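## Task

Relocate the red card into some other pocket of the card stand that is vacant. Done only if every other card in the stand is still in its original pocket and the stand is upright with its entire base resting on the table.

## Robot and tools

Robot: two arms, left_arm and right_arm, each with a two-finger parallel gripper. Fingers extend along the gripper's +z axis and close along its y axis. end_effector_position is the point between the pads, about 1 cm short of the fingertips.

Frames: the scene frame has its origin at table-top height, midway between the nominal arm bases; +z is up, +x points out over the table, and left_arm sits on the +y side (arm names do not match image sides). Calibrated bases in the scene frame: left_arm (+0.006, +0.284, +0.004) m, quat_wxyz (+1.000, 0, 0, -0.005); right_arm (-0.036, -0.356, +0.049) m, quat_wxyz (+1.000, 0, 0, -0.011). Every hand position, orientation, velocity, target and wrist-camera pose is given in that arm's own base frame. Fixed cameras and the table use the scene frame. Reported hand poses can be wrong by a few centimetres, more at long reach.

The 16-number row (used by both motion tools): one flat list covering both arms, left first: x, y, z, qw, qx, qy, qz, opening for left_arm, then the same eight for right_arm. x, y, z are an absolute position in metres in that arm's base frame; the quaternion is an absolute orientation, w first. Opening runs from -1 (closed) to +1 (fully open, 0.093 m). Every row must include both arms. To keep an arm still, resend the exact pose from the last result taken before it stopped, plus its intended opening. To hold a gripper's orientation, repeat the same quaternion rather than copying a drifted reading. A 0 in the opening slot is a real command, so resend the current value to leave a gripper unchanged.

execute_actions(actions, cameras): actions is a list of actions; each action is a list of up to 15 rows, one row per 1/30 s step. A short action repeats its last row until 15 steps are filled. A target lying more than 0.6 m from the gripper's current position along any gripper axis causes that action to be refused for both arms. An empty actions list returns full state and all camera images. Otherwise images appear only when listed in cameras.

move(target, speed, blend, opening_speed, grip_force, blocking, cameras): drives each gripper in a straight line from its Hand target to the absolute pose in target. target is one row or a list of up to 15 rows. speed is in m/s, 0.002 to 2.9, default 0.25, with rotation capped at twice that in rad/s; give one value or one per target. blend is in metres, rounding the corners at intermediate rows; 0 means stop at each. opening_speed is the rate of opening change per second on the -1..+1 scale, minimum 0.2. grip_force is newtons per pad, 10 to 50; it stays in force until changed, and lower values close slowly. blocking=false returns after about 0.5 s while the motion continues, and a new move replaces it. A move is capped at 10 s. Paths ignore obstacles and the other arm, and faster moves lag and overshoot more. Do not route a path near an arm's own base; go around it. The result adds a move: line with the outcome (done, off_target, moving, held, fault) and limits (paced = pose clipped; held = steps withheld). done means within 10 mm and 2 degrees, and it says nothing about contact.

wait(seconds 0 to 10): the arms hold their last commands while any running move continues. stop: brakes the running move. zoom_image(camera, region): camera is cam_high, cam_left_wrist or cam_right_wrist; region is [x0, y0, x1, y1] in pixels of the latest image, at most 504 by 504. All three cameras give 896x504 images. read_manual(section="licences") returns only licence texts. finished_scene(scene): scene is 1 or 2; it ends the scene for good, so call it only once the goal holds with no help from the robot.

Results: Hand target is where each arm is currently being driven. Tool commands shows the present gripper commands. grip_measured is the finger motor position on the -1..+1 scale; pads meet at about -0.94, and an object of width w reads about 0.0208 higher per millimetre. Readings can sit up to 0.02 too high. To grip a rigid flat object firmly, command at least 0.24 below its width reading. To release, command well above it. Joint positions end with the finger opening in metres. Joint torques are in N m, and joints 1 to 3 wrap sign at ±28. A Joint velocities line saying within noise means the arm is still.

Control behaviour: each step, commanded orientation is clipped to within 40 degrees of the measured one. Friction and weight can leave the gripper short, low or tilted, and small moves may go sideways or not happen. After each move, check the pose and correct any tilt. The scene keeps running while you think.

Avoid: collisions or pressing between the arms, including one gripper closing on the other's fingers; strong hits on the table or stand; tipping the stand; knocking other cards from their pockets; dropping a card or letting anything fall off the table; releasing a card while it is still moving; straining a wrist-camera cable. Motor heat comes from holding loads, long reach or pushing against a blocked target. MOTOR HOT appears at 70 °C; at 85 °C the arm folds and goes idle; at 100 °C it goes limp. Brief outside pushes on loose objects can occur.

Each tool is called after "Emit:" as name([rows], argument=value, ...), one row to a line, values as JSON.

## Session

Emit:
execute_actions(actions=[])

Scene clock: 0.00 s.
left_arm: end_effector_position=(+0.3992, +0.0229, +0.0943) grip_measured=+1.000 end_effector_quat_wxyz=(+0.596, -0.025, +0.803, +0.003) | right_arm: end_effector_position=(+0.3704, -0.0055, +0.0590) grip_measured=+1.000 end_effector_quat_wxyz=(+0.518, -0.003, +0.854, -0.041)
Joint positions: left_arm=[0.071 1.617 0.374 0.949 0.033 -0.017 0.093] | right_arm=[0.025 1.538 0.336 0.723 0.088 -0.036 0.093]
Joint velocities: within noise
Joint torques (N m): no reading
Heat: left arm: 41 °C; right arm: 35 °C.
Hand target: left_arm +0.4026, +0.0232, +0.1036; +0.607, -0.025, +0.794, +0.004 | right_arm +0.3727, -0.0054, +0.0629; +0.523, -0.003, +0.851, -0.040
Tool commands: left_gripper/opening=+1.0 right_gripper/opening=+1.0

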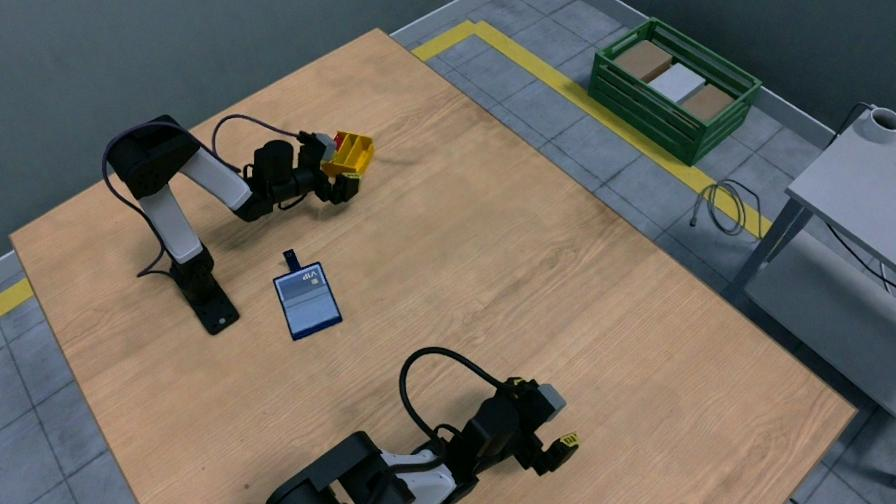

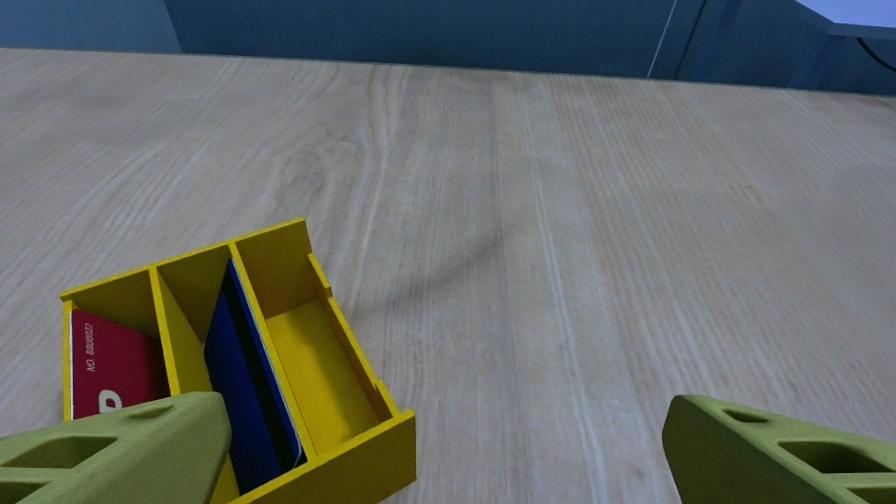

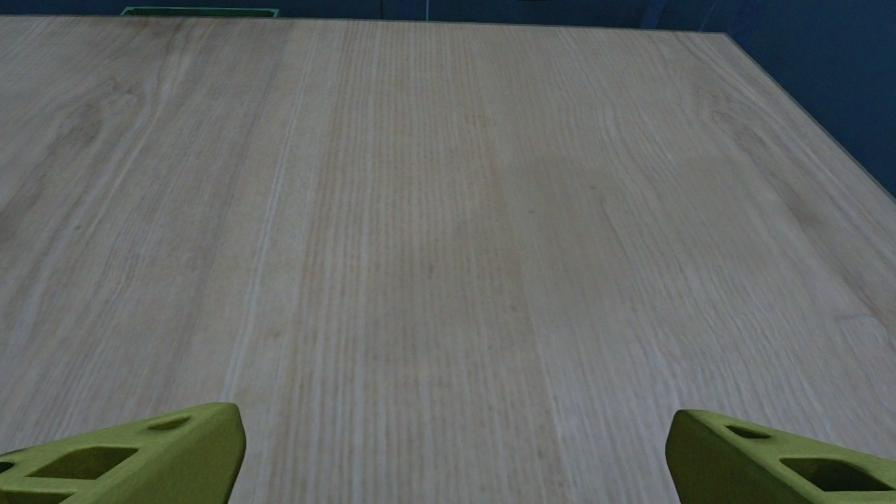

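Emit:
move([
  [0.39,0.03,0.20,0.53,-0.015,0.848,0.002,1,0.3704,-0.0055,0.0590,0.518,-0.003,0.854,-0.041,1],
  [0.42,0.10,0.25,0.2164,0,0.9763,0,1,0.3704,-0.0055,0.0590,0.518,-0.003,0.854,-0.041,1],
], blend=0.04, cameras=["cam_high","cam_left_wrist"])

Scene clock: 40.20 s.
left_arm: end_effector_position=(+0.4163, +0.0947, +0.2480) grip_measured=+1.000 end_effector_quat_wxyz=(+0.214, -0.003, +0.977, -0.008) | right_arm: end_effector_position=(+0.3704, -0.0055, +0.0590) grip_measured=+1.000 end_effector_quat_wxyz=(+0.518, -0.003, +0.854, -0.041)
Joint positions: left_arm=[0.273 1.877 2.061 -1.341 0.126 0.241 0.093] | right_arm=[0.025 1.538 0.336 0.723 0.088 -0.036 0.093]
Joint torques (N m): left_arm=[0.76 -8.53 7.17 1.13 0.01 0.2] | right_arm=[0.25 -4.27 4.78 2.08 0.02 0.02]
Heat: left arm: 45 °C; right arm: 43 °C.
Hand target: left_arm +0.4199, +0.0999, +0.2500; +0.217, +0.000, +0.976, +0.000 | right_arm +0.3704, -0.0055, +0.0590; +0.518, -0.003, +0.854, -0.041
Off the commanded pose: left_arm 0.007 m, 1 deg | right_arm 0.000 m, 0 deg.
move: done
Images, in order (width x height): cam_high 896x504, cam_left_wrist 896x504.

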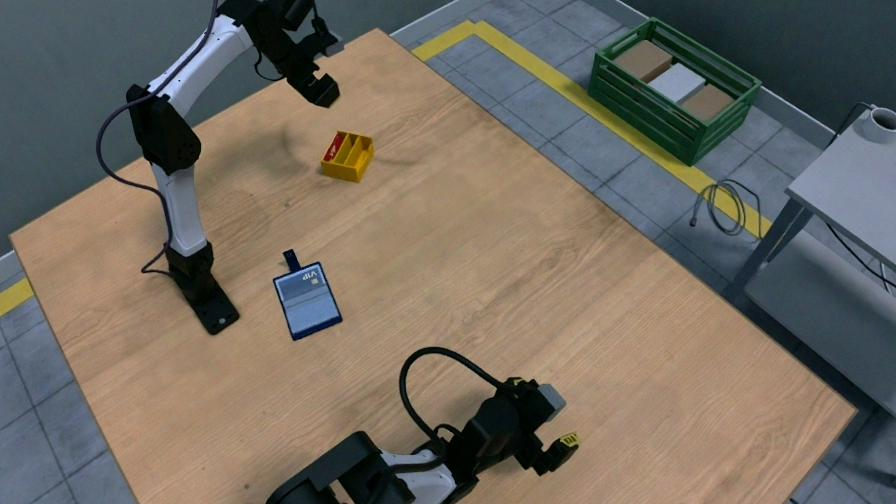

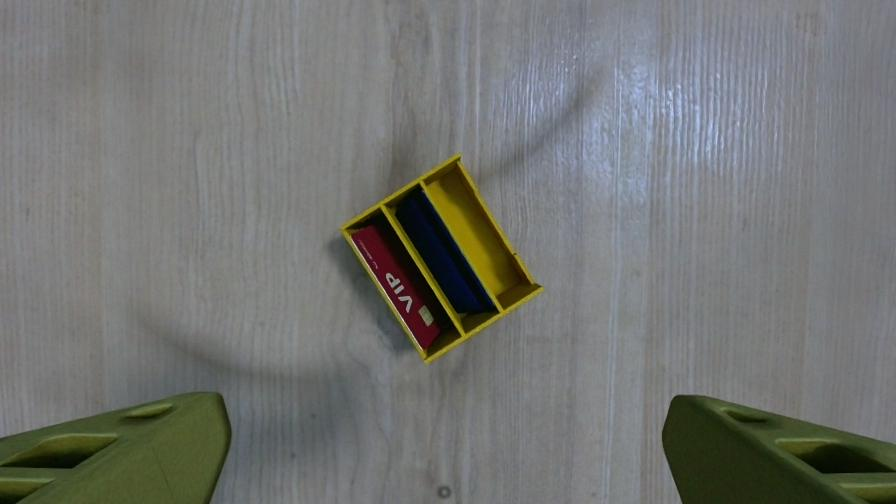

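Emit:
zoom_image(camera="cam_left_wrist", region=[320, 130, 570, 380])

Emit:
zoom_image(camera="cam_high", region=[300, 110, 400, 200])

Scaled by 2.016 from the camera's 896x504 image, which has a finer 1280x720 frame.

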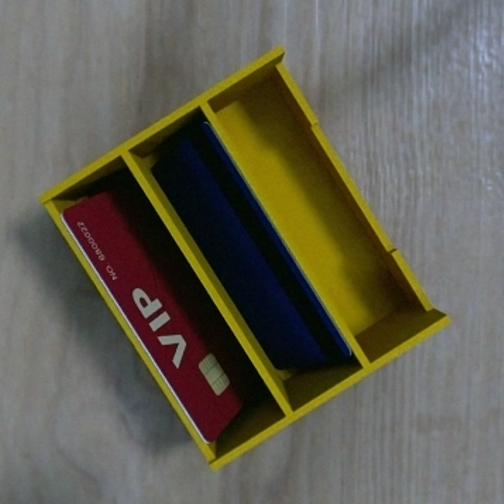

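Scaled by 5.040 from the camera's 896x504 image, which has a finer 1280x720 frame.

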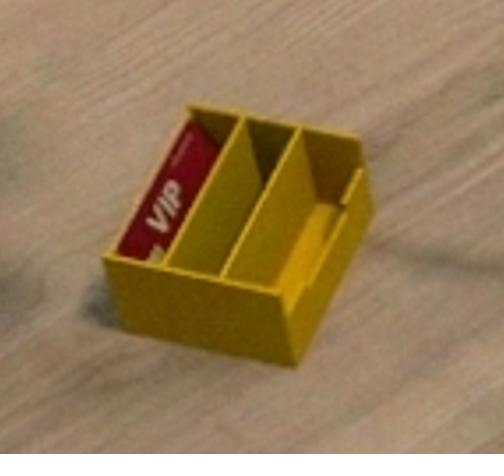

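Emit:
move(target=[0.411,0.215,0.184,0.2033,-0.0740,0.9174,-0.3339,1,0.3704,-0.0055,0.0590,0.518,-0.003,0.854,-0.041,1], cameras=["cam_left_wrist"])

Emit:
zoom_image(camera="cam_left_wrist", region=[324, 130, 574, 380])

Scene clock: 124.70 s.
left_arm: end_effector_position=(+0.4070, +0.2148, +0.1809) grip_measured=+1.000 end_effector_quat_wxyz=(+0.239, -0.105, +0.915, -0.307) | right_arm: end_effector_position=(+0.3704, -0.0055, +0.0590) grip_measured=+1.000 end_effector_quat_wxyz=(+0.518, -0.003, +0.854, -0.041)
Joint positions: left_arm=[0.751 2.294 2.297 -1.55 0.799 0.512 0.093] | right_arm=[0.025 1.538 0.336 0.723 0.088 -0.036 0.093]
Joint torques (N m): left_arm=[-0.02 -12 6.82 0.28 0.72 0.25] | right_arm=[0.24 -4.34 4.71 2.08 0.02 0.02]
Heat: left arm: 47 °C; right arm: 49 °C.
Hand target: left_arm +0.4108, +0.2147, +0.1837; +0.247, -0.095, +0.914, -0.308 | right_arm +0.3704, -0.0055, +0.0590; +0.518, -0.003, +0.854, -0.041
Off the commanded pose: left_arm 0.005 m, 6 deg | right_arm 0.000 m, 0 deg.
joint sent to its limit (left arm) — joint 4 (wrist pitch), lower limit. The joint targets are off in orientation, not in position.
move: off_target (left_arm)
Images, in order (width x height): cam_left_wrist 896x504.

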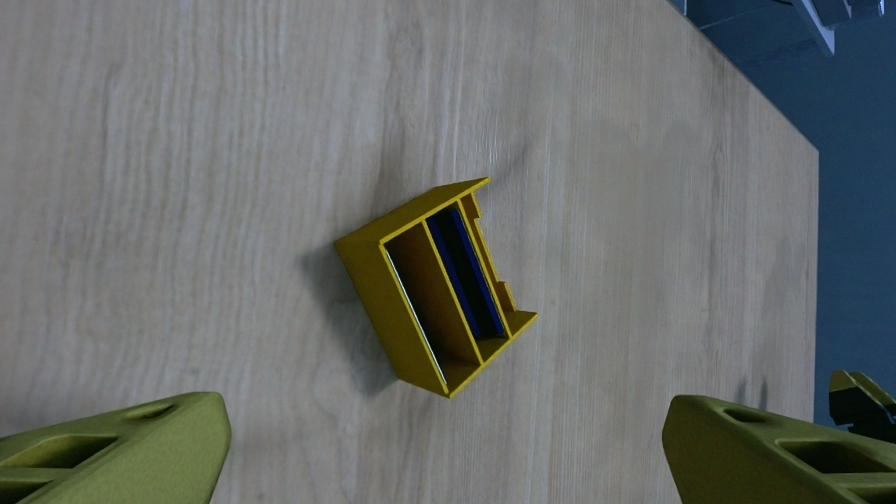

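Scaled by 2.016 from the camera's 896x504 image, which has a finer 1280x720 frame.

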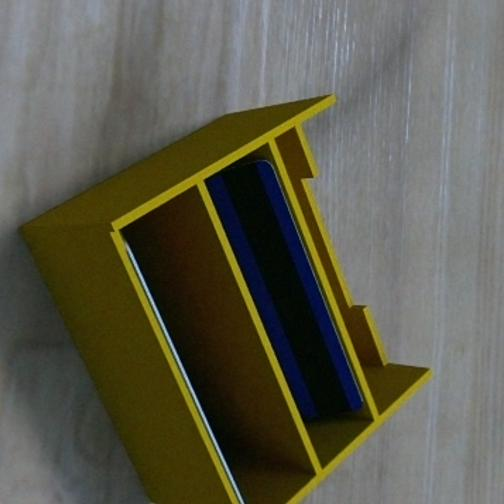

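Emit:
zoom_image(camera="cam_left_wrist", region=[370, 220, 470, 320])

Emit:
zoom_image(camera="cam_left_wrist", region=[390, 310, 490, 410])

Scaled by 5.040 from the camera's 896x504 image, which has a finer 1280x720 frame.

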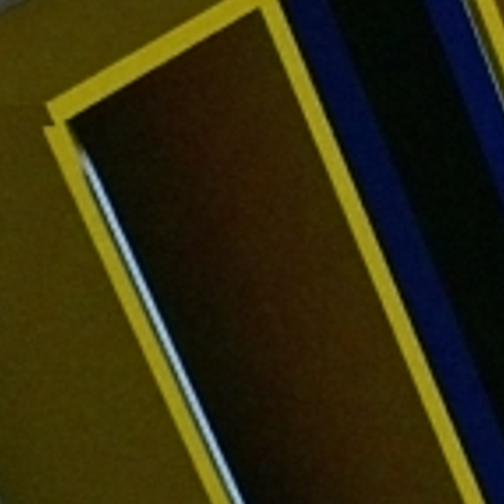

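Scaled by 5.040 from the camera's 896x504 image, which has a finer 1280x720 frame.

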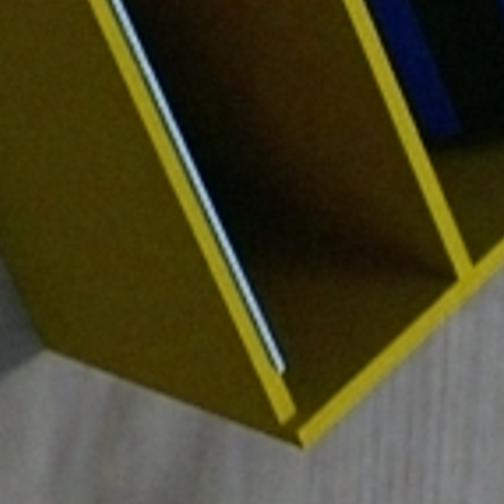

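Emit:
move(target=[0.43,0.165,0.115,0.239,-0.105,0.915,-0.307,1,0.3704,-0.0055,0.0590,0.518,-0.003,0.854,-0.041,1], cameras=["cam_left_wrist"])

Emit:
zoom_image(camera="cam_left_wrist", region=[280, 100, 480, 300])

Scene clock: 221.93 s.
left_arm: end_effector_position=(+0.4291, +0.1602, +0.0962) grip_measured=+1.000 end_effector_quat_wxyz=(+0.217, -0.110, +0.915, -0.323) | right_arm: end_effector_position=(+0.3704, -0.0055, +0.0590) grip_measured=+1.000 end_effector_quat_wxyz=(+0.518, -0.003, +0.854, -0.041)
Joint positions: left_arm=[0.623 2.202 1.805 -1.085 0.796 0.347 0.093] | right_arm=[0.025 1.538 0.336 0.723 0.088 -0.036 0.093]
Joint torques (N m): left_arm=[0.72 -17.65 4.79 0.64 0.48 -0.04] | right_arm=[0.23 -4.25 4.77 2.09 0.02 0.03]
Heat: left arm: 55 °C; right arm: 54 °C.
Hand target: left_arm +0.4298, +0.1648, +0.1148; +0.239, -0.105, +0.915, -0.307 | right_arm +0.3704, -0.0055, +0.0590; +0.518, -0.003, +0.854, -0.041
Off the commanded pose: left_arm 0.019 m, 3 deg | right_arm 0.000 m, 0 deg.
move: off_target (left_arm)
Images, in order (width x height): cam_left_wrist 896x504.

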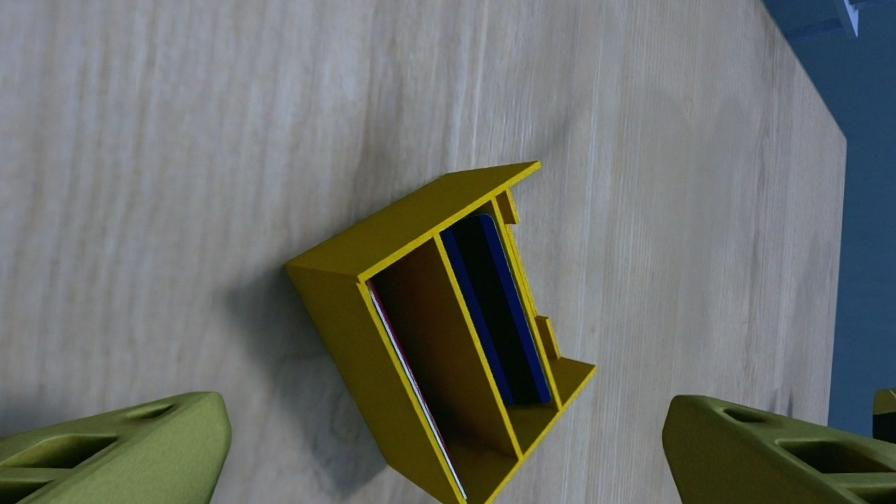

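Scaled by 2.520 from the camera's 896x504 image, which has a finer 1280x720 frame.

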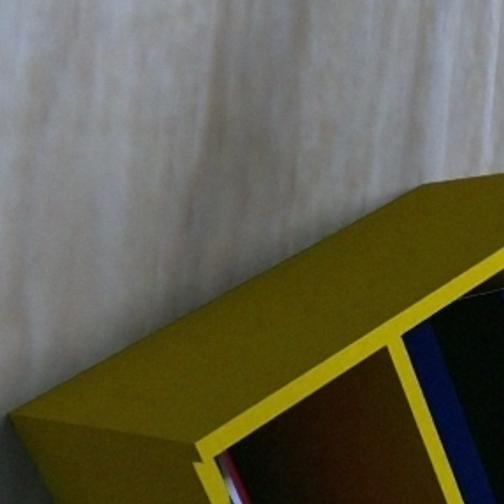

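Emit:
zoom_image(camera="cam_left_wrist", region=[350, 260, 450, 360])

Emit:
zoom_image(camera="cam_left_wrist", region=[400, 400, 500, 500])

Scaled by 5.040 from the camera's 896x504 image, which has a finer 1280x720 frame.

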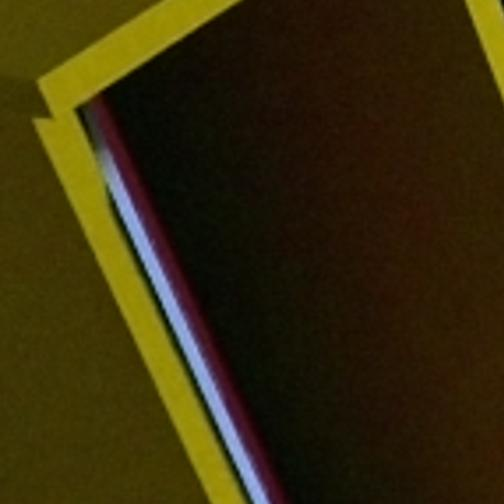

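Scaled by 5.040 from the camera's 896x504 image, which has a finer 1280x720 frame.

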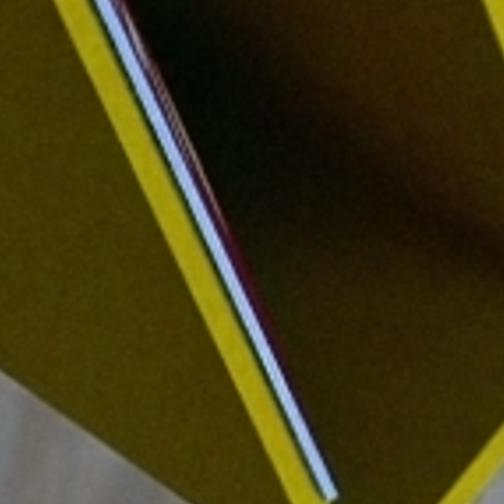

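Emit:
move(target=[0.43,0.133,0.10,0,-0.2773,0.9608,0,-0.607,0.3704,-0.0055,0.0590,0.518,-0.003,0.854,-0.041,1], cameras=["cam_left_wrist"])

Emit:
zoom_image(camera="cam_left_wrist", region=[320, 300, 570, 504])

Scene clock: 385.80 s.
left_arm: end_effector_position=(+0.4271, +0.1302, +0.1013) grip_measured=-0.605 end_effector_quat_wxyz=(+0.000, -0.272, +0.962, -0.006) | right_arm: end_effector_position=(+0.3704, -0.0055, +0.0590) grip_measured=+1.000 end_effector_quat_wxyz=(+0.518, -0.003, +0.854, -0.041)
Joint positions: left_arm=[0.3 2.304 2.199 -1.466 0.012 -0.25 0.016] | right_arm=[0.025 1.538 0.336 0.723 0.088 -0.036 0.093]
Joint torques (N m): left_arm=[0.18 -11.59 6.89 0.25 -0.1 -0.11] | right_arm=[0.14 -4.29 4.74 2.09 0.04 0.02]
Heat: left arm: 77 °C; right arm: 58 °C. Fold the left arm in close to its base, or ease its load, before you think long.
Hand target: left_arm +0.4300, +0.1330, +0.1000; +0.001, -0.277, +0.961, +0.000 | right_arm +0.3704, -0.0055, +0.0590; +0.518, -0.003, +0.854, -0.041
Off the commanded pose: left_arm 0.004 m, 1 deg | right_arm 0.000 m, 0 deg.
MOTOR HOT: joint 2 (shoulder) of the left arm reports 77 °C; the controller's stop level is 85 °C. To cool a motor, set the load down, stop pushing, or move to a pose that needs little force.
move: done
Images, in order (width x height): cam_left_wrist 896x504.

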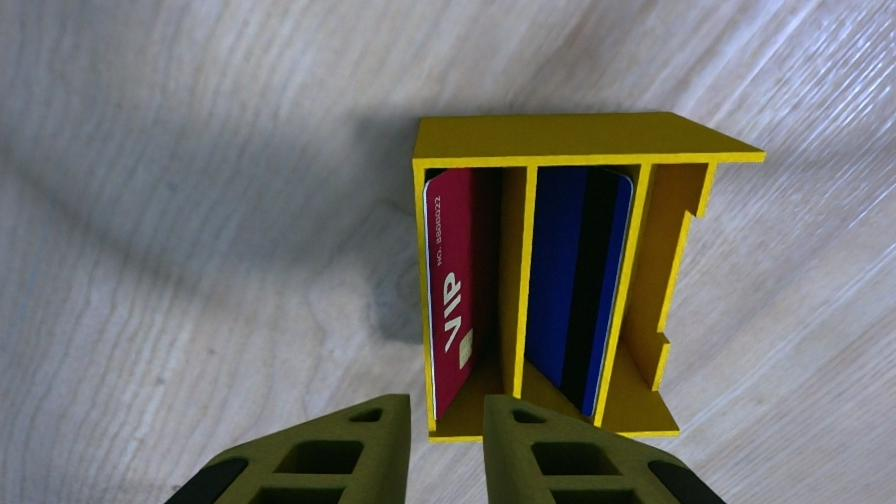

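Scaled by 2.016 from the camera's 896x504 image, which has a finer 1280x720 frame.

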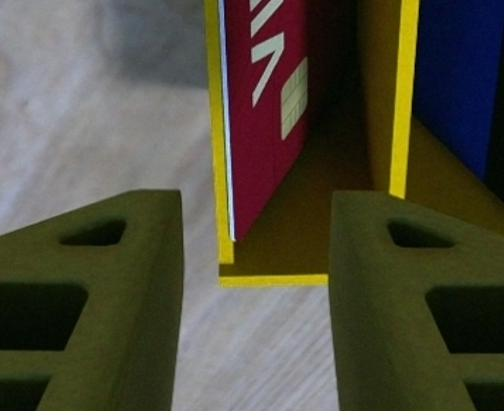

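Emit:
move([
  [0.42,0.12,0.13,0,-0.2773,0.9608,0,-0.607,0.3704,-0.0055,0.0590,0.518,-0.003,0.854,-0.041,1],
  [0.33,0.03,0.16,0.596,0,0.803,0,-0.607,0.3704,-0.0055,0.0590,0.518,-0.003,0.854,-0.041,1],
], blend=0.02, speed=0.4)

Scene clock: 397.33 s.
left_arm: end_effector_position=(+0.3279, +0.0313, +0.1591) grip_measured=-0.605 end_effector_quat_wxyz=(+0.591, -0.009, +0.806, -0.002) | right_arm: end_effector_position=(+0.3704, -0.0055, +0.0590) grip_measured=+1.000 end_effector_quat_wxyz=(+0.518, -0.003, +0.854, -0.041)
Joint positions: left_arm=[0.178 0.948 0.319 0.32 0.162 0.038 0.016] | right_arm=[0.025 1.538 0.336 0.723 0.088 -0.036 0.093]
Joint torques (N m): left_arm=[0.1 -1.16 5.7 2.42 0.17 0.18] | right_arm=[0.27 -4.26 4.74 2.09 0.02 0.02]
Heat: left arm: 74 °C; right arm: 58 °C. Fold the left arm in close to its base, or ease its load, before you think long.
Hand target: left_arm +0.3299, +0.0299, +0.1600; +0.596, +0.000, +0.803, +0.000 | right_arm +0.3704, -0.0055, +0.0590; +0.518, -0.003, +0.854, -0.041
Off the commanded pose: left_arm 0.003 m, 1 deg | right_arm 0.000 m, 0 deg.
MOTOR HOT: still on. Joint 2 (shoulder) of the left arm reports 74 °C.
move: done; blend cut to 0.0171 m at target 1

Emit:
move(target=[0.33,0.03,0.16,0.596,0,0.803,0,-0.607,0.33,0,0.16,0.596,0,0.803,0,1])

Emit:
wait(seconds=10)

Scene clock: 463.30 s.
left_arm: end_effector_position=(+0.3279, +0.0313, +0.1593) grip_measured=-0.605 end_effector_quat_wxyz=(+0.592, -0.009, +0.806, -0.002) | right_arm: end_effector_position=(+0.3281, -0.0013, +0.1546) grip_measured=+1.000 end_effector_quat_wxyz=(+0.592, -0.001, +0.806, -0.010)
Joint positions: left_arm=[0.178 0.948 0.319 0.32 0.162 0.038 0.016] | right_arm=[0.007 0.945 0.295 0.347 0.021 -0.012 0.093]
Joint torques (N m): left_arm=[0.06 -1.07 5.72 2.4 0.13 0.2] | right_arm=[-0.46 -1.8 7.57 2.1 -0.28 0.13]
Heat: left arm: 51 °C; right arm: 59 °C.
Hand target: left_arm +0.3299, +0.0299, +0.1600; +0.596, +0.000, +0.803, +0.000 | right_arm +0.3299, -0.0001, +0.1601; +0.596, +0.000, +0.803, +0.000
Off the commanded pose: left_arm 0.003 m, 1 deg | right_arm 0.006 m, 1 deg.
MOTOR HOT: cleared for the motors of the left arm.
move: done

Scene clock: 473.30 s.
left_arm: end_effector_position=(+0.3279, +0.0313, +0.1593) grip_measured=-0.605 end_effector_quat_wxyz=(+0.592, -0.009, +0.806, -0.002) | right_arm: end_effector_position=(+0.3280, -0.0012, +0.1545) grip_measured=+1.000 end_effector_quat_wxyz=(+0.592, -0.001, +0.806, -0.010)
Joint positions: left_arm=[0.178 0.948 0.319 0.32 0.162 0.038 0.016] | right_arm=[0.007 0.945 0.295 0.347 0.021 -0.012 0.093]
Joint torques (N m): left_arm=[0.03 -1.11 5.82 2.41 0.16 0.19] | right_arm=[-0.51 -1.77 7.57 2.13 -0.27 0.14]
Heat: left arm: 50 °C; right arm: 58 °C.
Hand target: left_arm +0.3299, +0.0299, +0.1600; +0.596, +0.000, +0.803, +0.000 | right_arm +0.3299, -0.0001, +0.1601; +0.596, +0.000, +0.803, +0.000
Tool commands: left_gripper/opening=-0.607 right_gripper/opening=+1.0
Off the commanded pose: left_arm 0.003 m, 1 deg | right_arm 0.006 m, 1 deg.
wait: 10.00 s; at rest by 0.17 s

Emit:
move([
  [0.415,0.12,0.15,0,-0.2882,0.9576,0,-0.607,0.3281,-0.0013,0.1546,0.592,-0.001,0.806,-0.010,1],
  [0.4238,0.1335,0.068,0,-0.2882,0.9576,0,-0.607,0.3281,-0.0013,0.1546,0.592,-0.001,0.806,-0.010,1],
], blend=0.02, cameras=["cam_left_wrist"])

Emit:
zoom_image(camera="cam_left_wrist", region=[340, 340, 540, 504])

Scene clock: 484.60 s.
left_arm: end_effector_position=(+0.4208, +0.1286, +0.0690) grip_measured=-0.605 end_effector_quat_wxyz=(-0.007, -0.286, +0.958, -0.006) | right_arm: end_effector_position=(+0.3280, -0.0012, +0.1545) grip_measured=+1.000 end_effector_quat_wxyz=(+0.592, -0.001, +0.806, -0.010)
Joint positions: left_arm=[0.301 2.276 2.023 -1.331 0.011 -0.28 0.016] | right_arm=[0.007 0.945 0.295 0.347 0.021 -0.012 0.093]
Joint torques (N m): left_arm=[0.61 -12.77 5.24 0.4 -0.1 0.05] | right_arm=[0.09 -1.69 6.53 2.17 -0.02 0.01]
Heat: left arm: 50 °C; right arm: 57 °C.
Hand target: left_arm +0.4237, +0.1335, +0.0681; +0.000, -0.288, +0.958, +0.000 | right_arm +0.3281, -0.0014, +0.1547; +0.592, -0.001, +0.806, -0.010
Off the commanded pose: left_arm 0.006 m, 1 deg | right_arm 0.000 m, 0 deg.
move: done
Images, in order (width x height): cam_left_wrist 896x504.

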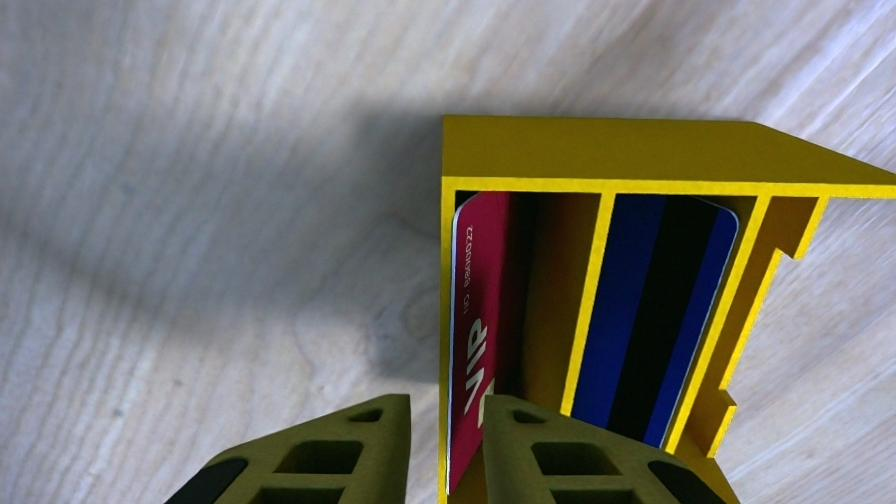

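Scaled by 2.520 from the camera's 896x504 image, which has a finer 1280x720 frame.

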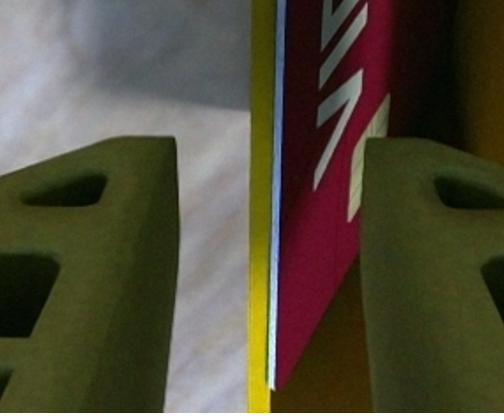

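Emit:
move(target=[0.4248,0.1318,0.0450,0,-0.2882,0.9576,0,-0.607,0.3281,-0.0013,0.1546,0.592,-0.001,0.806,-0.010,1], speed=0.06, cameras=["cam_left_wrist"])

Emit:
zoom_image(camera="cam_left_wrist", region=[340, 340, 540, 504])

Scene clock: 501.90 s.
left_arm: end_effector_position=(+0.4235, +0.1295, +0.0512) grip_measured=-0.605 end_effector_quat_wxyz=(+0.001, -0.286, +0.958, -0.005) | right_arm: end_effector_position=(+0.3280, -0.0012, +0.1545) grip_measured=+1.000 end_effector_quat_wxyz=(+0.592, -0.001, +0.806, -0.010)
Joint positions: left_arm=[0.301 2.276 1.952 -1.246 0.011 -0.28 0.016] | right_arm=[0.007 0.945 0.295 0.347 0.021 -0.012 0.093]
Joint torques (N m): left_arm=[0.25 -12 4.77 0.43 -0.09 0] | right_arm=[0.16 -1.66 6.54 2.17 -0.02 0.01]
Heat: left arm: 57 °C; right arm: 57 °C.
Hand target: left_arm +0.4246, +0.1317, +0.0450; +0.000, -0.288, +0.958, +0.000 | right_arm +0.3281, -0.0014, +0.1547; +0.592, -0.001, +0.806, -0.010
Off the commanded pose: left_arm 0.007 m, 1 deg | right_arm 0.000 m, 0 deg.
move: done
Images, in order (width x height): cam_left_wrist 896x504.

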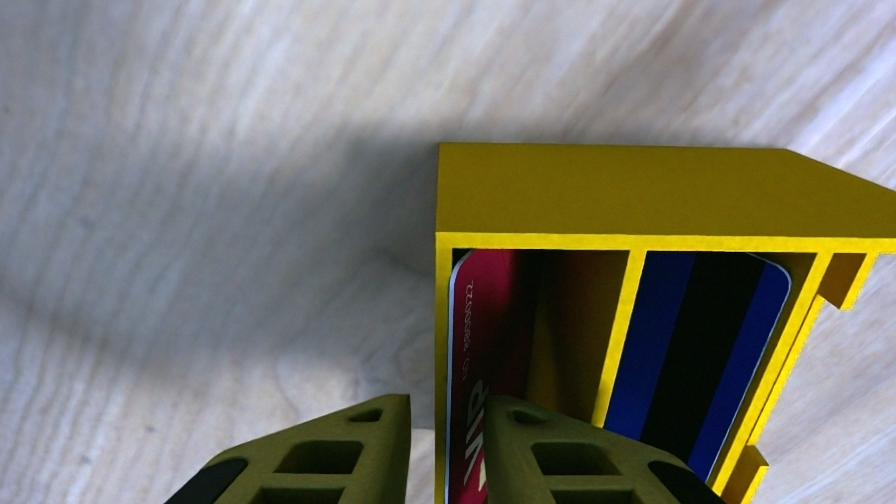

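Scaled by 2.520 from the camera's 896x504 image, which has a finer 1280x720 frame.

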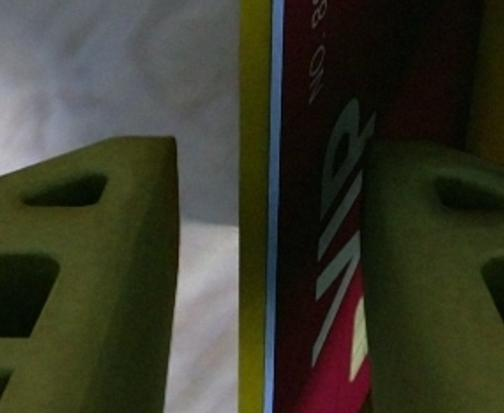

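Emit:
move(target=[0.4250,0.1305,0.0390,0,-0.2882,0.9576,0,-0.607,0.3281,-0.0013,0.1546,0.592,-0.001,0.806,-0.010,1], speed=0.06, cameras=["cam_left_wrist"])

Emit:
zoom_image(camera="cam_left_wrist", region=[340, 340, 540, 504])

Scene clock: 509.37 s.
left_arm: end_effector_position=(+0.4228, +0.1293, +0.0468) grip_measured=-0.605 end_effector_quat_wxyz=(+0.000, -0.286, +0.958, -0.005) | right_arm: end_effector_position=(+0.3280, -0.0012, +0.1545) grip_measured=+1.000 end_effector_quat_wxyz=(+0.592, -0.001, +0.806, -0.010)
Joint positions: left_arm=[0.301 2.276 1.935 -1.229 0.011 -0.28 0.016] | right_arm=[0.007 0.945 0.295 0.347 0.021 -0.012 0.093]
Joint torques (N m): left_arm=[-0.02 -11.73 4.51 0.48 -0.1 -0.05] | right_arm=[0.1 -1.63 6.57 2.18 -0.01 0.02]
Heat: left arm: 59 °C; right arm: 57 °C.
Hand target: left_arm +0.4249, +0.1304, +0.0391; +0.000, -0.288, +0.958, +0.000 | right_arm +0.3281, -0.0014, +0.1547; +0.592, -0.001, +0.806, -0.010
Off the commanded pose: left_arm 0.008 m, 1 deg | right_arm 0.000 m, 0 deg.
move: done
Images, in order (width x height): cam_left_wrist 896x504.

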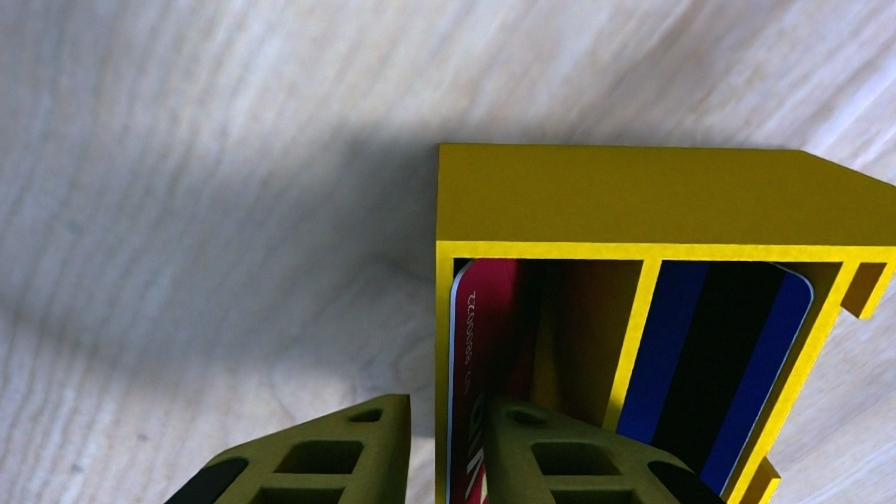

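Scaled by 2.520 from the camera's 896x504 image, which has a finer 1280x720 frame.

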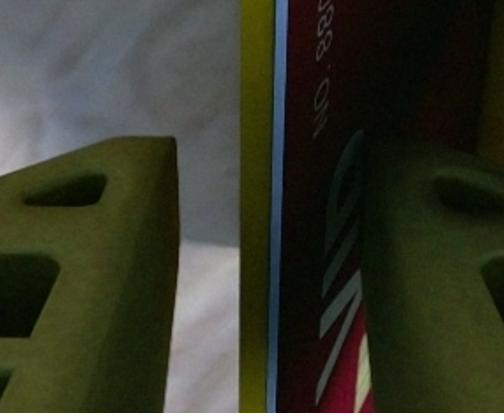

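Emit:
move(target=[0.4207,0.1370,0.0400,0,-0.2882,0.9576,0,-0.607,0.3281,-0.0013,0.1546,0.592,-0.001,0.806,-0.010,1], speed=0.03, cameras=["cam_left_wrist"])

Emit:
zoom_image(camera="cam_left_wrist", region=[340, 340, 540, 504])

Scene clock: 519.47 s.
left_arm: end_effector_position=(+0.4217, +0.1323, +0.0462) grip_measured=-0.605 end_effector_quat_wxyz=(+0.000, -0.290, +0.957, -0.005) | right_arm: end_effector_position=(+0.3280, -0.0012, +0.1545) grip_measured=+1.000 end_effector_quat_wxyz=(+0.592, -0.001, +0.806, -0.010)
Joint positions: left_arm=[0.308 2.276 1.932 -1.227 0.011 -0.28 0.016] | right_arm=[0.007 0.945 0.295 0.347 0.021 -0.012 0.093]
Joint torques (N m): left_arm=[0.81 -12.72 3.67 0.49 -0.11 0.14] | right_arm=[0.12 -1.66 6.54 2.18 -0.02 0.01]
Heat: left arm: 60 °C; right arm: 57 °C.
Hand target: left_arm +0.4207, +0.1369, +0.0401; +0.000, -0.288, +0.958, +0.000 | right_arm +0.3281, -0.0014, +0.1547; +0.592, -0.001, +0.806, -0.010
Off the commanded pose: left_arm 0.008 m, 1 deg | right_arm 0.000 m, 0 deg.
move: done
Images, in order (width x height): cam_left_wrist 896x504.

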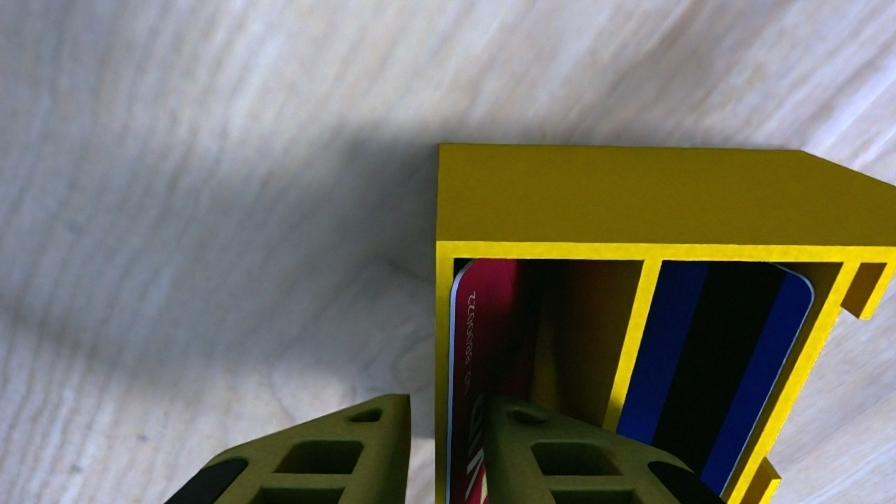

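Scaled by 2.520 from the camera's 896x504 image, which has a finer 1280x720 frame.

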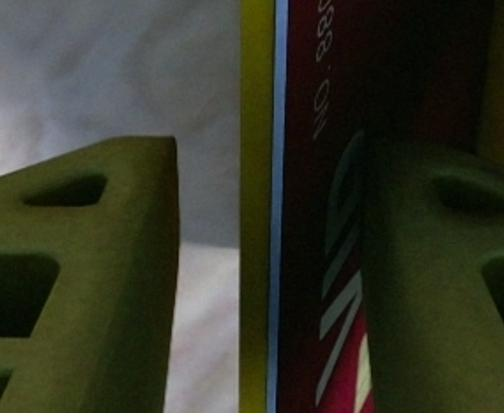

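Emit:
move(target=[0.4185,0.1404,0.0600,0,-0.2882,0.9576,0,-0.607,0.3281,-0.0013,0.1546,0.592,-0.001,0.806,-0.010,1], speed=0.02, cameras=["cam_left_wrist"])

Emit:
zoom_image(camera="cam_left_wrist", region=[340, 340, 540, 504])

Scene clock: 530.07 s.
left_arm: end_effector_position=(+0.4151, +0.1342, +0.0500) grip_measured=-0.605 end_effector_quat_wxyz=(-0.012, -0.291, +0.957, -0.006) | right_arm: end_effector_position=(+0.3280, -0.0012, +0.1545) grip_measured=+1.000 end_effector_quat_wxyz=(+0.592, -0.001, +0.806, -0.010)
Joint positions: left_arm=[0.317 2.276 1.947 -1.267 0.011 -0.273 0.016] | right_arm=[0.007 0.945 0.295 0.347 0.021 -0.012 0.093]
Joint torques (N m): left_arm=[0.81 -14.17 6.8 0.15 -0.11 0.18] | right_arm=[0.14 -1.65 6.56 2.19 -0.02 0.01]
Heat: left arm: 62 °C; right arm: 57 °C.
Hand target: left_arm +0.4183, +0.1402, +0.0600; +0.000, -0.288, +0.958, +0.000 | right_arm +0.3281, -0.0014, +0.1547; +0.592, -0.001, +0.806, -0.010
Off the commanded pose: left_arm 0.012 m, 2 deg | right_arm 0.000 m, 0 deg.
move: off_target (left_arm)
Images, in order (width x height): cam_left_wrist 896x504.

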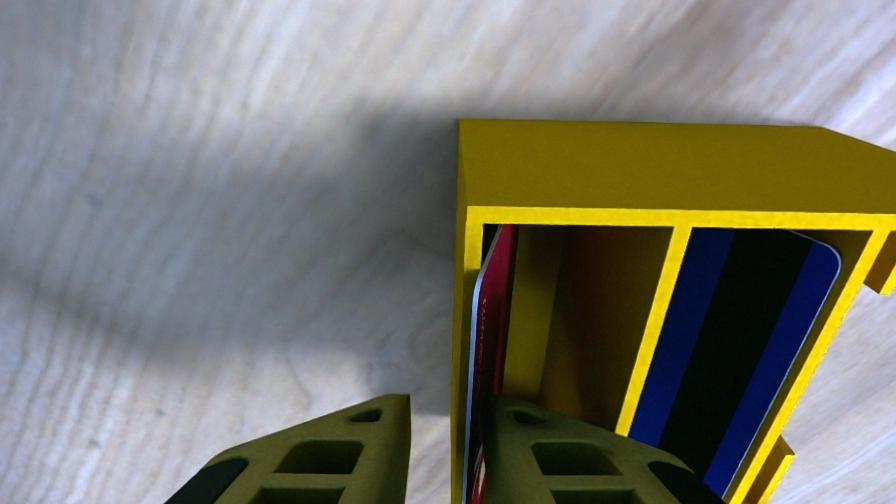

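Scaled by 2.520 from the camera's 896x504 image, which has a finer 1280x720 frame.

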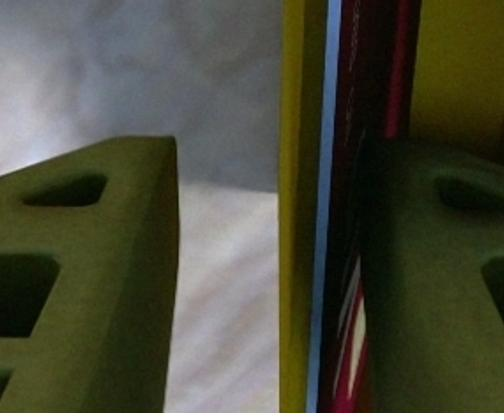

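Emit:
move(target=[0.4185,0.1430,0.0680,0,-0.2882,0.9576,0,-0.607,0.3281,-0.0013,0.1546,0.592,-0.001,0.806,-0.010,1], speed=0.02, cameras=["cam_left_wrist"])

Emit:
zoom_image(camera="cam_left_wrist", region=[340, 340, 540, 504])

Scene clock: 539.63 s.
left_arm: end_effector_position=(+0.4153, +0.1369, +0.0591) grip_measured=-0.605 end_effector_quat_wxyz=(-0.012, -0.291, +0.957, -0.006) | right_arm: end_effector_position=(+0.3280, -0.0012, +0.1545) grip_measured=+1.000 end_effector_quat_wxyz=(+0.592, -0.001, +0.806, -0.010)
Joint positions: left_arm=[0.323 2.276 1.984 -1.302 0.011 -0.268 0.016] | right_arm=[0.007 0.945 0.295 0.347 0.021 -0.012 0.093]
Joint torques (N m): left_arm=[0.79 -13.93 6.89 0.17 -0.1 0.17] | right_arm=[0.16 -1.62 6.56 2.17 -0.01 0]
Heat: left arm: 65 °C; right arm: 57 °C.
Hand target: left_arm +0.4184, +0.1429, +0.0680; +0.000, -0.288, +0.958, +0.000 | right_arm +0.3281, -0.0014, +0.1547; +0.592, -0.001, +0.806, -0.010
Off the commanded pose: left_arm 0.011 m, 2 deg | right_arm 0.000 m, 0 deg.
move: off_target (left_arm)
Images, in order (width x height): cam_left_wrist 896x504.

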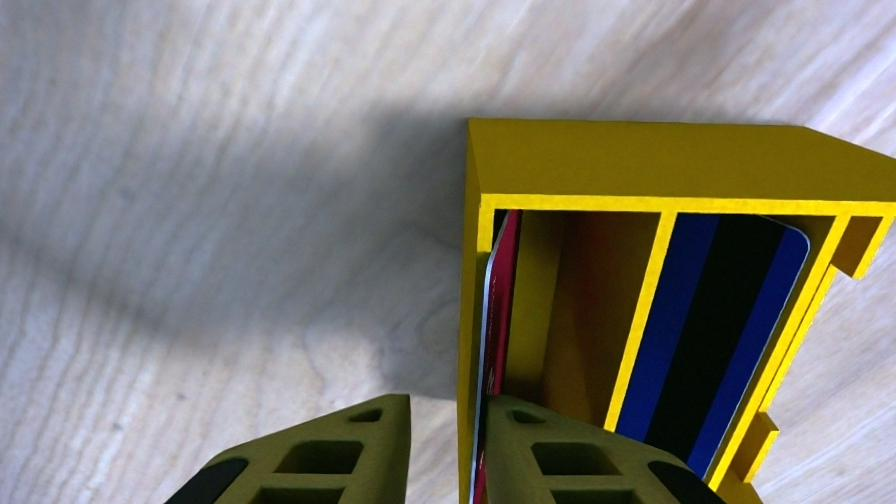

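Scaled by 2.520 from the camera's 896x504 image, which has a finer 1280x720 frame.

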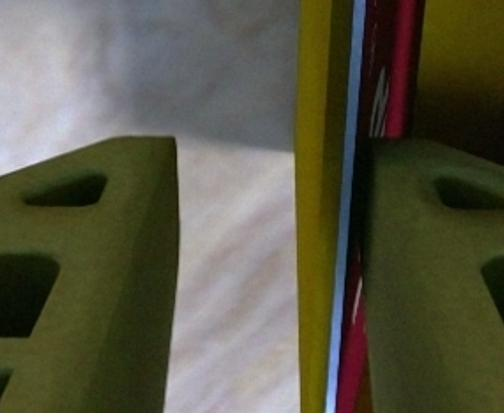

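Emit:
move(target=[0.4185,0.1330,0.0480,0,-0.2882,0.9576,0,-0.607,0.3281,-0.0013,0.1546,0.592,-0.001,0.806,-0.010,1], speed=0.03, cameras=["cam_left_wrist"])

Emit:
zoom_image(camera="cam_left_wrist", region=[340, 340, 540, 504])

Scene clock: 573.73 s.
left_arm: end_effector_position=(+0.4153, +0.1326, +0.0443) grip_measured=-0.605 end_effector_quat_wxyz=(-0.012, -0.286, +0.958, -0.006) | right_arm: end_effector_position=(+0.3280, -0.0012, +0.1545) grip_measured=+1.000 end_effector_quat_wxyz=(+0.592, -0.001, +0.806, -0.010)
Joint positions: left_arm=[0.313 2.276 1.924 -1.243 0.011 -0.268 0.016] | right_arm=[0.007 0.945 0.295 0.347 0.021 -0.012 0.093]
Joint torques (N m): left_arm=[-0.24 -14.61 4.3 0.42 -0.1 -0.08] | right_arm=[0.16 -1.61 6.56 2.17 -0.03 0.01]
Heat: left arm: 69 °C; right arm: 57 °C.
Hand target: left_arm +0.4185, +0.1329, +0.0480; +0.000, -0.288, +0.958, +0.000 | right_arm +0.3281, -0.0014, +0.1547; +0.592, -0.001, +0.806, -0.010
Off the commanded pose: left_arm 0.005 m, 2 deg | right_arm 0.000 m, 0 deg.
move: done
Images, in order (width x height): cam_left_wrist 896x504.

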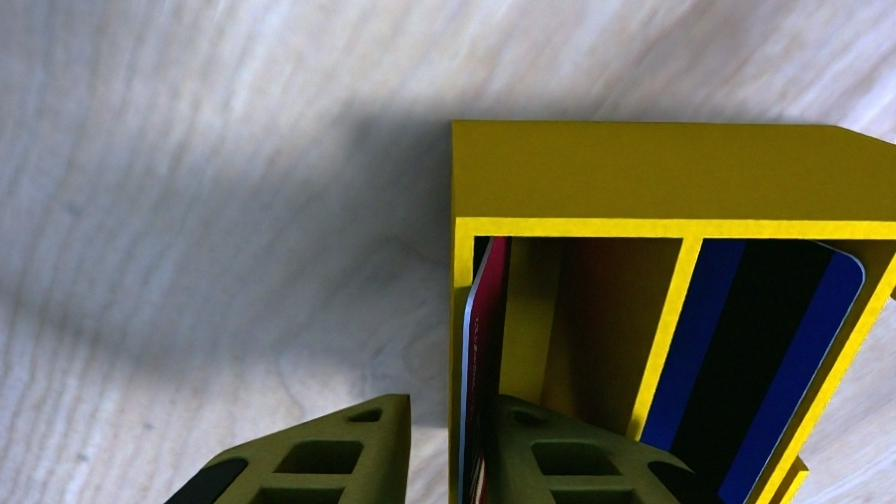

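Scaled by 2.520 from the camera's 896x504 image, which has a finer 1280x720 frame.

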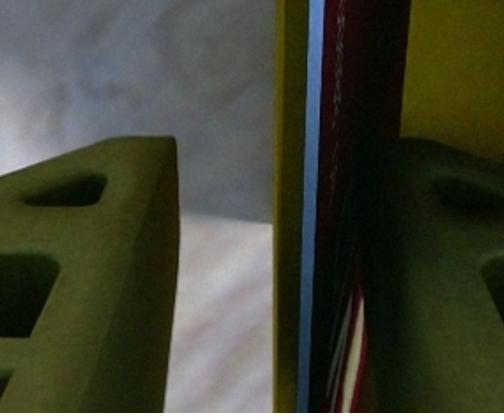

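Emit:
move([
  [0.4150,0.1395,0.0400,0,-0.2882,0.9576,0,-0.607,0.3281,-0.0013,0.1546,0.592,-0.001,0.806,-0.010,1],
  [0.4130,0.1440,0.0680,0,-0.2882,0.9576,0,-0.607,0.3281,-0.0013,0.1546,0.592,-0.001,0.806,-0.010,1],
], speed=0.03, blend=0.003, cameras=["cam_left_wrist"])

Emit:
zoom_image(camera="cam_left_wrist", region=[340, 340, 540, 504])

Scene clock: 603.77 s.
left_arm: end_effector_position=(+0.4102, +0.1366, +0.0516) grip_measured=-0.605 end_effector_quat_wxyz=(-0.018, -0.290, +0.957, -0.008) | right_arm: end_effector_position=(+0.3280, -0.0012, +0.1545) grip_measured=+1.000 end_effector_quat_wxyz=(+0.592, -0.001, +0.806, -0.010)
Joint positions: left_arm=[0.328 2.27 1.943 -1.281 0.015 -0.262 0.016] | right_arm=[0.007 0.945 0.295 0.347 0.021 -0.012 0.093]
Joint torques (N m): left_arm=[0.98 -15.69 6.79 0.12 -0.17 0.17] | right_arm=[0.12 -1.65 6.52 2.16 -0.02 0]
Heat: left arm: 72 °C; right arm: 58 °C. Fold the left arm in close to its base, or ease its load, before you think long.
Hand target: left_arm +0.4127, +0.1439, +0.0679; +0.000, -0.288, +0.958, +0.000 | right_arm +0.3281, -0.0014, +0.1547; +0.592, -0.001, +0.806, -0.010
Off the commanded pose: left_arm 0.018 m, 2 deg | right_arm 0.000 m, 0 deg.
MOTOR HOT: joint 2 (shoulder) of the left arm reports 72 °C; the controller's stop level is 85 °C. To cool a motor, set the load down, stop pushing, or move to a pose that needs little force.
move: off_target (left_arm)
Images, in order (width x height): cam_left_wrist 896x504.

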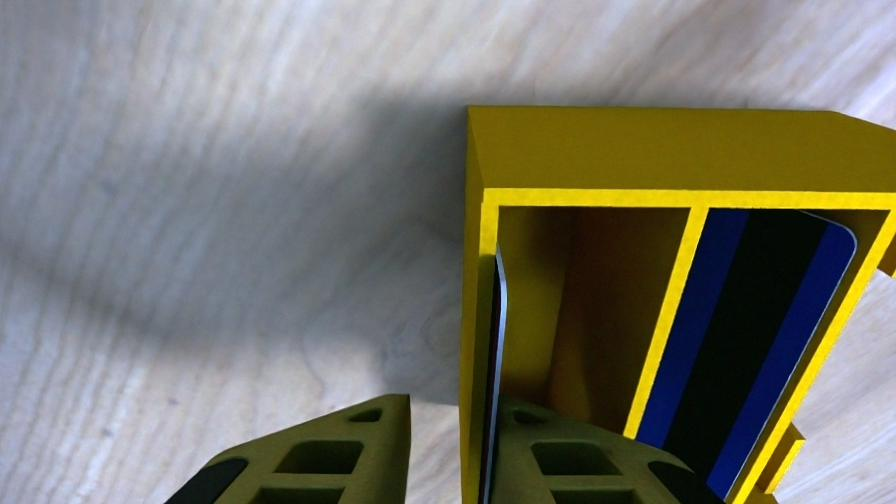

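Scaled by 2.520 from the camera's 896x504 image, which has a finer 1280x720 frame.

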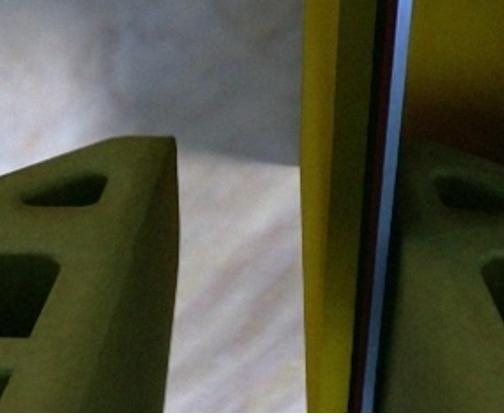

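Emit:
move(target=[0.4130,0.1440,0.0730,0,-0.2882,0.9576,0,-0.607,0.3281,-0.0013,0.1546,0.592,-0.001,0.806,-0.010,1], speed=0.03, cameras=["cam_left_wrist"])

Scene clock: 627.97 s.
left_arm: end_effector_position=(+0.4097, +0.1366, +0.0561) grip_measured=-0.605 end_effector_quat_wxyz=(-0.020, -0.290, +0.957, -0.008) | right_arm: end_effector_position=(+0.3280, -0.0012, +0.1545) grip_measured=+1.000 end_effector_quat_wxyz=(+0.592, -0.001, +0.806, -0.010)
Joint positions: left_arm=[0.328 2.27 1.961 -1.302 0.015 -0.262 0.016] | right_arm=[0.007 0.945 0.295 0.347 0.021 -0.012 0.093]
Joint torques (N m): left_arm=[0.98 -15.64 6.9 0.11 -0.14 0.18] | right_arm=[0.12 -1.61 6.52 2.16 -0.02 0]
Heat: left arm: 76 °C; right arm: 58 °C. Fold the left arm in close to its base, or ease its load, before you think long.
Hand target: left_arm +0.4126, +0.1439, +0.0729; +0.000, -0.288, +0.957, +0.000 | right_arm +0.3281, -0.0014, +0.1547; +0.592, -0.001, +0.806, -0.010
Off the commanded pose: left_arm 0.019 m, 2 deg | right_arm 0.000 m, 0 deg.
MOTOR HOT: still on. Joint 2 (shoulder) of the left arm reports 76 °C.
move: off_target (left_arm)
Images, in order (width x height): cam_left_wrist 896x504.

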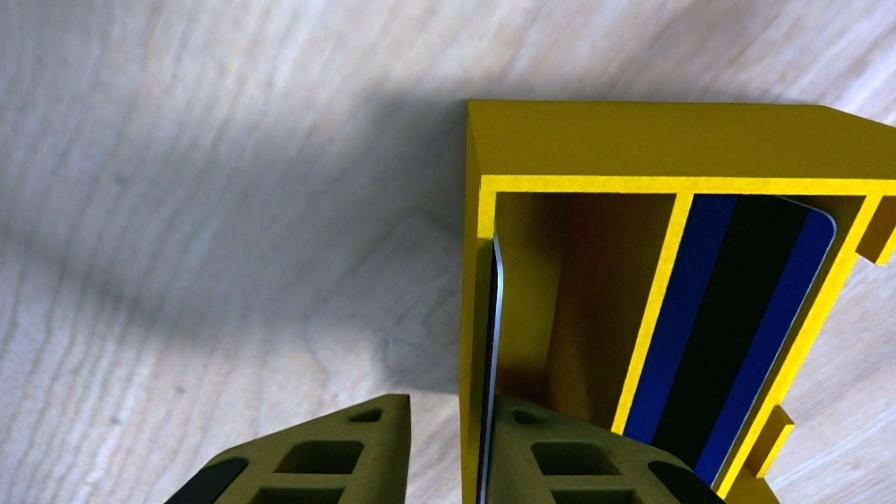

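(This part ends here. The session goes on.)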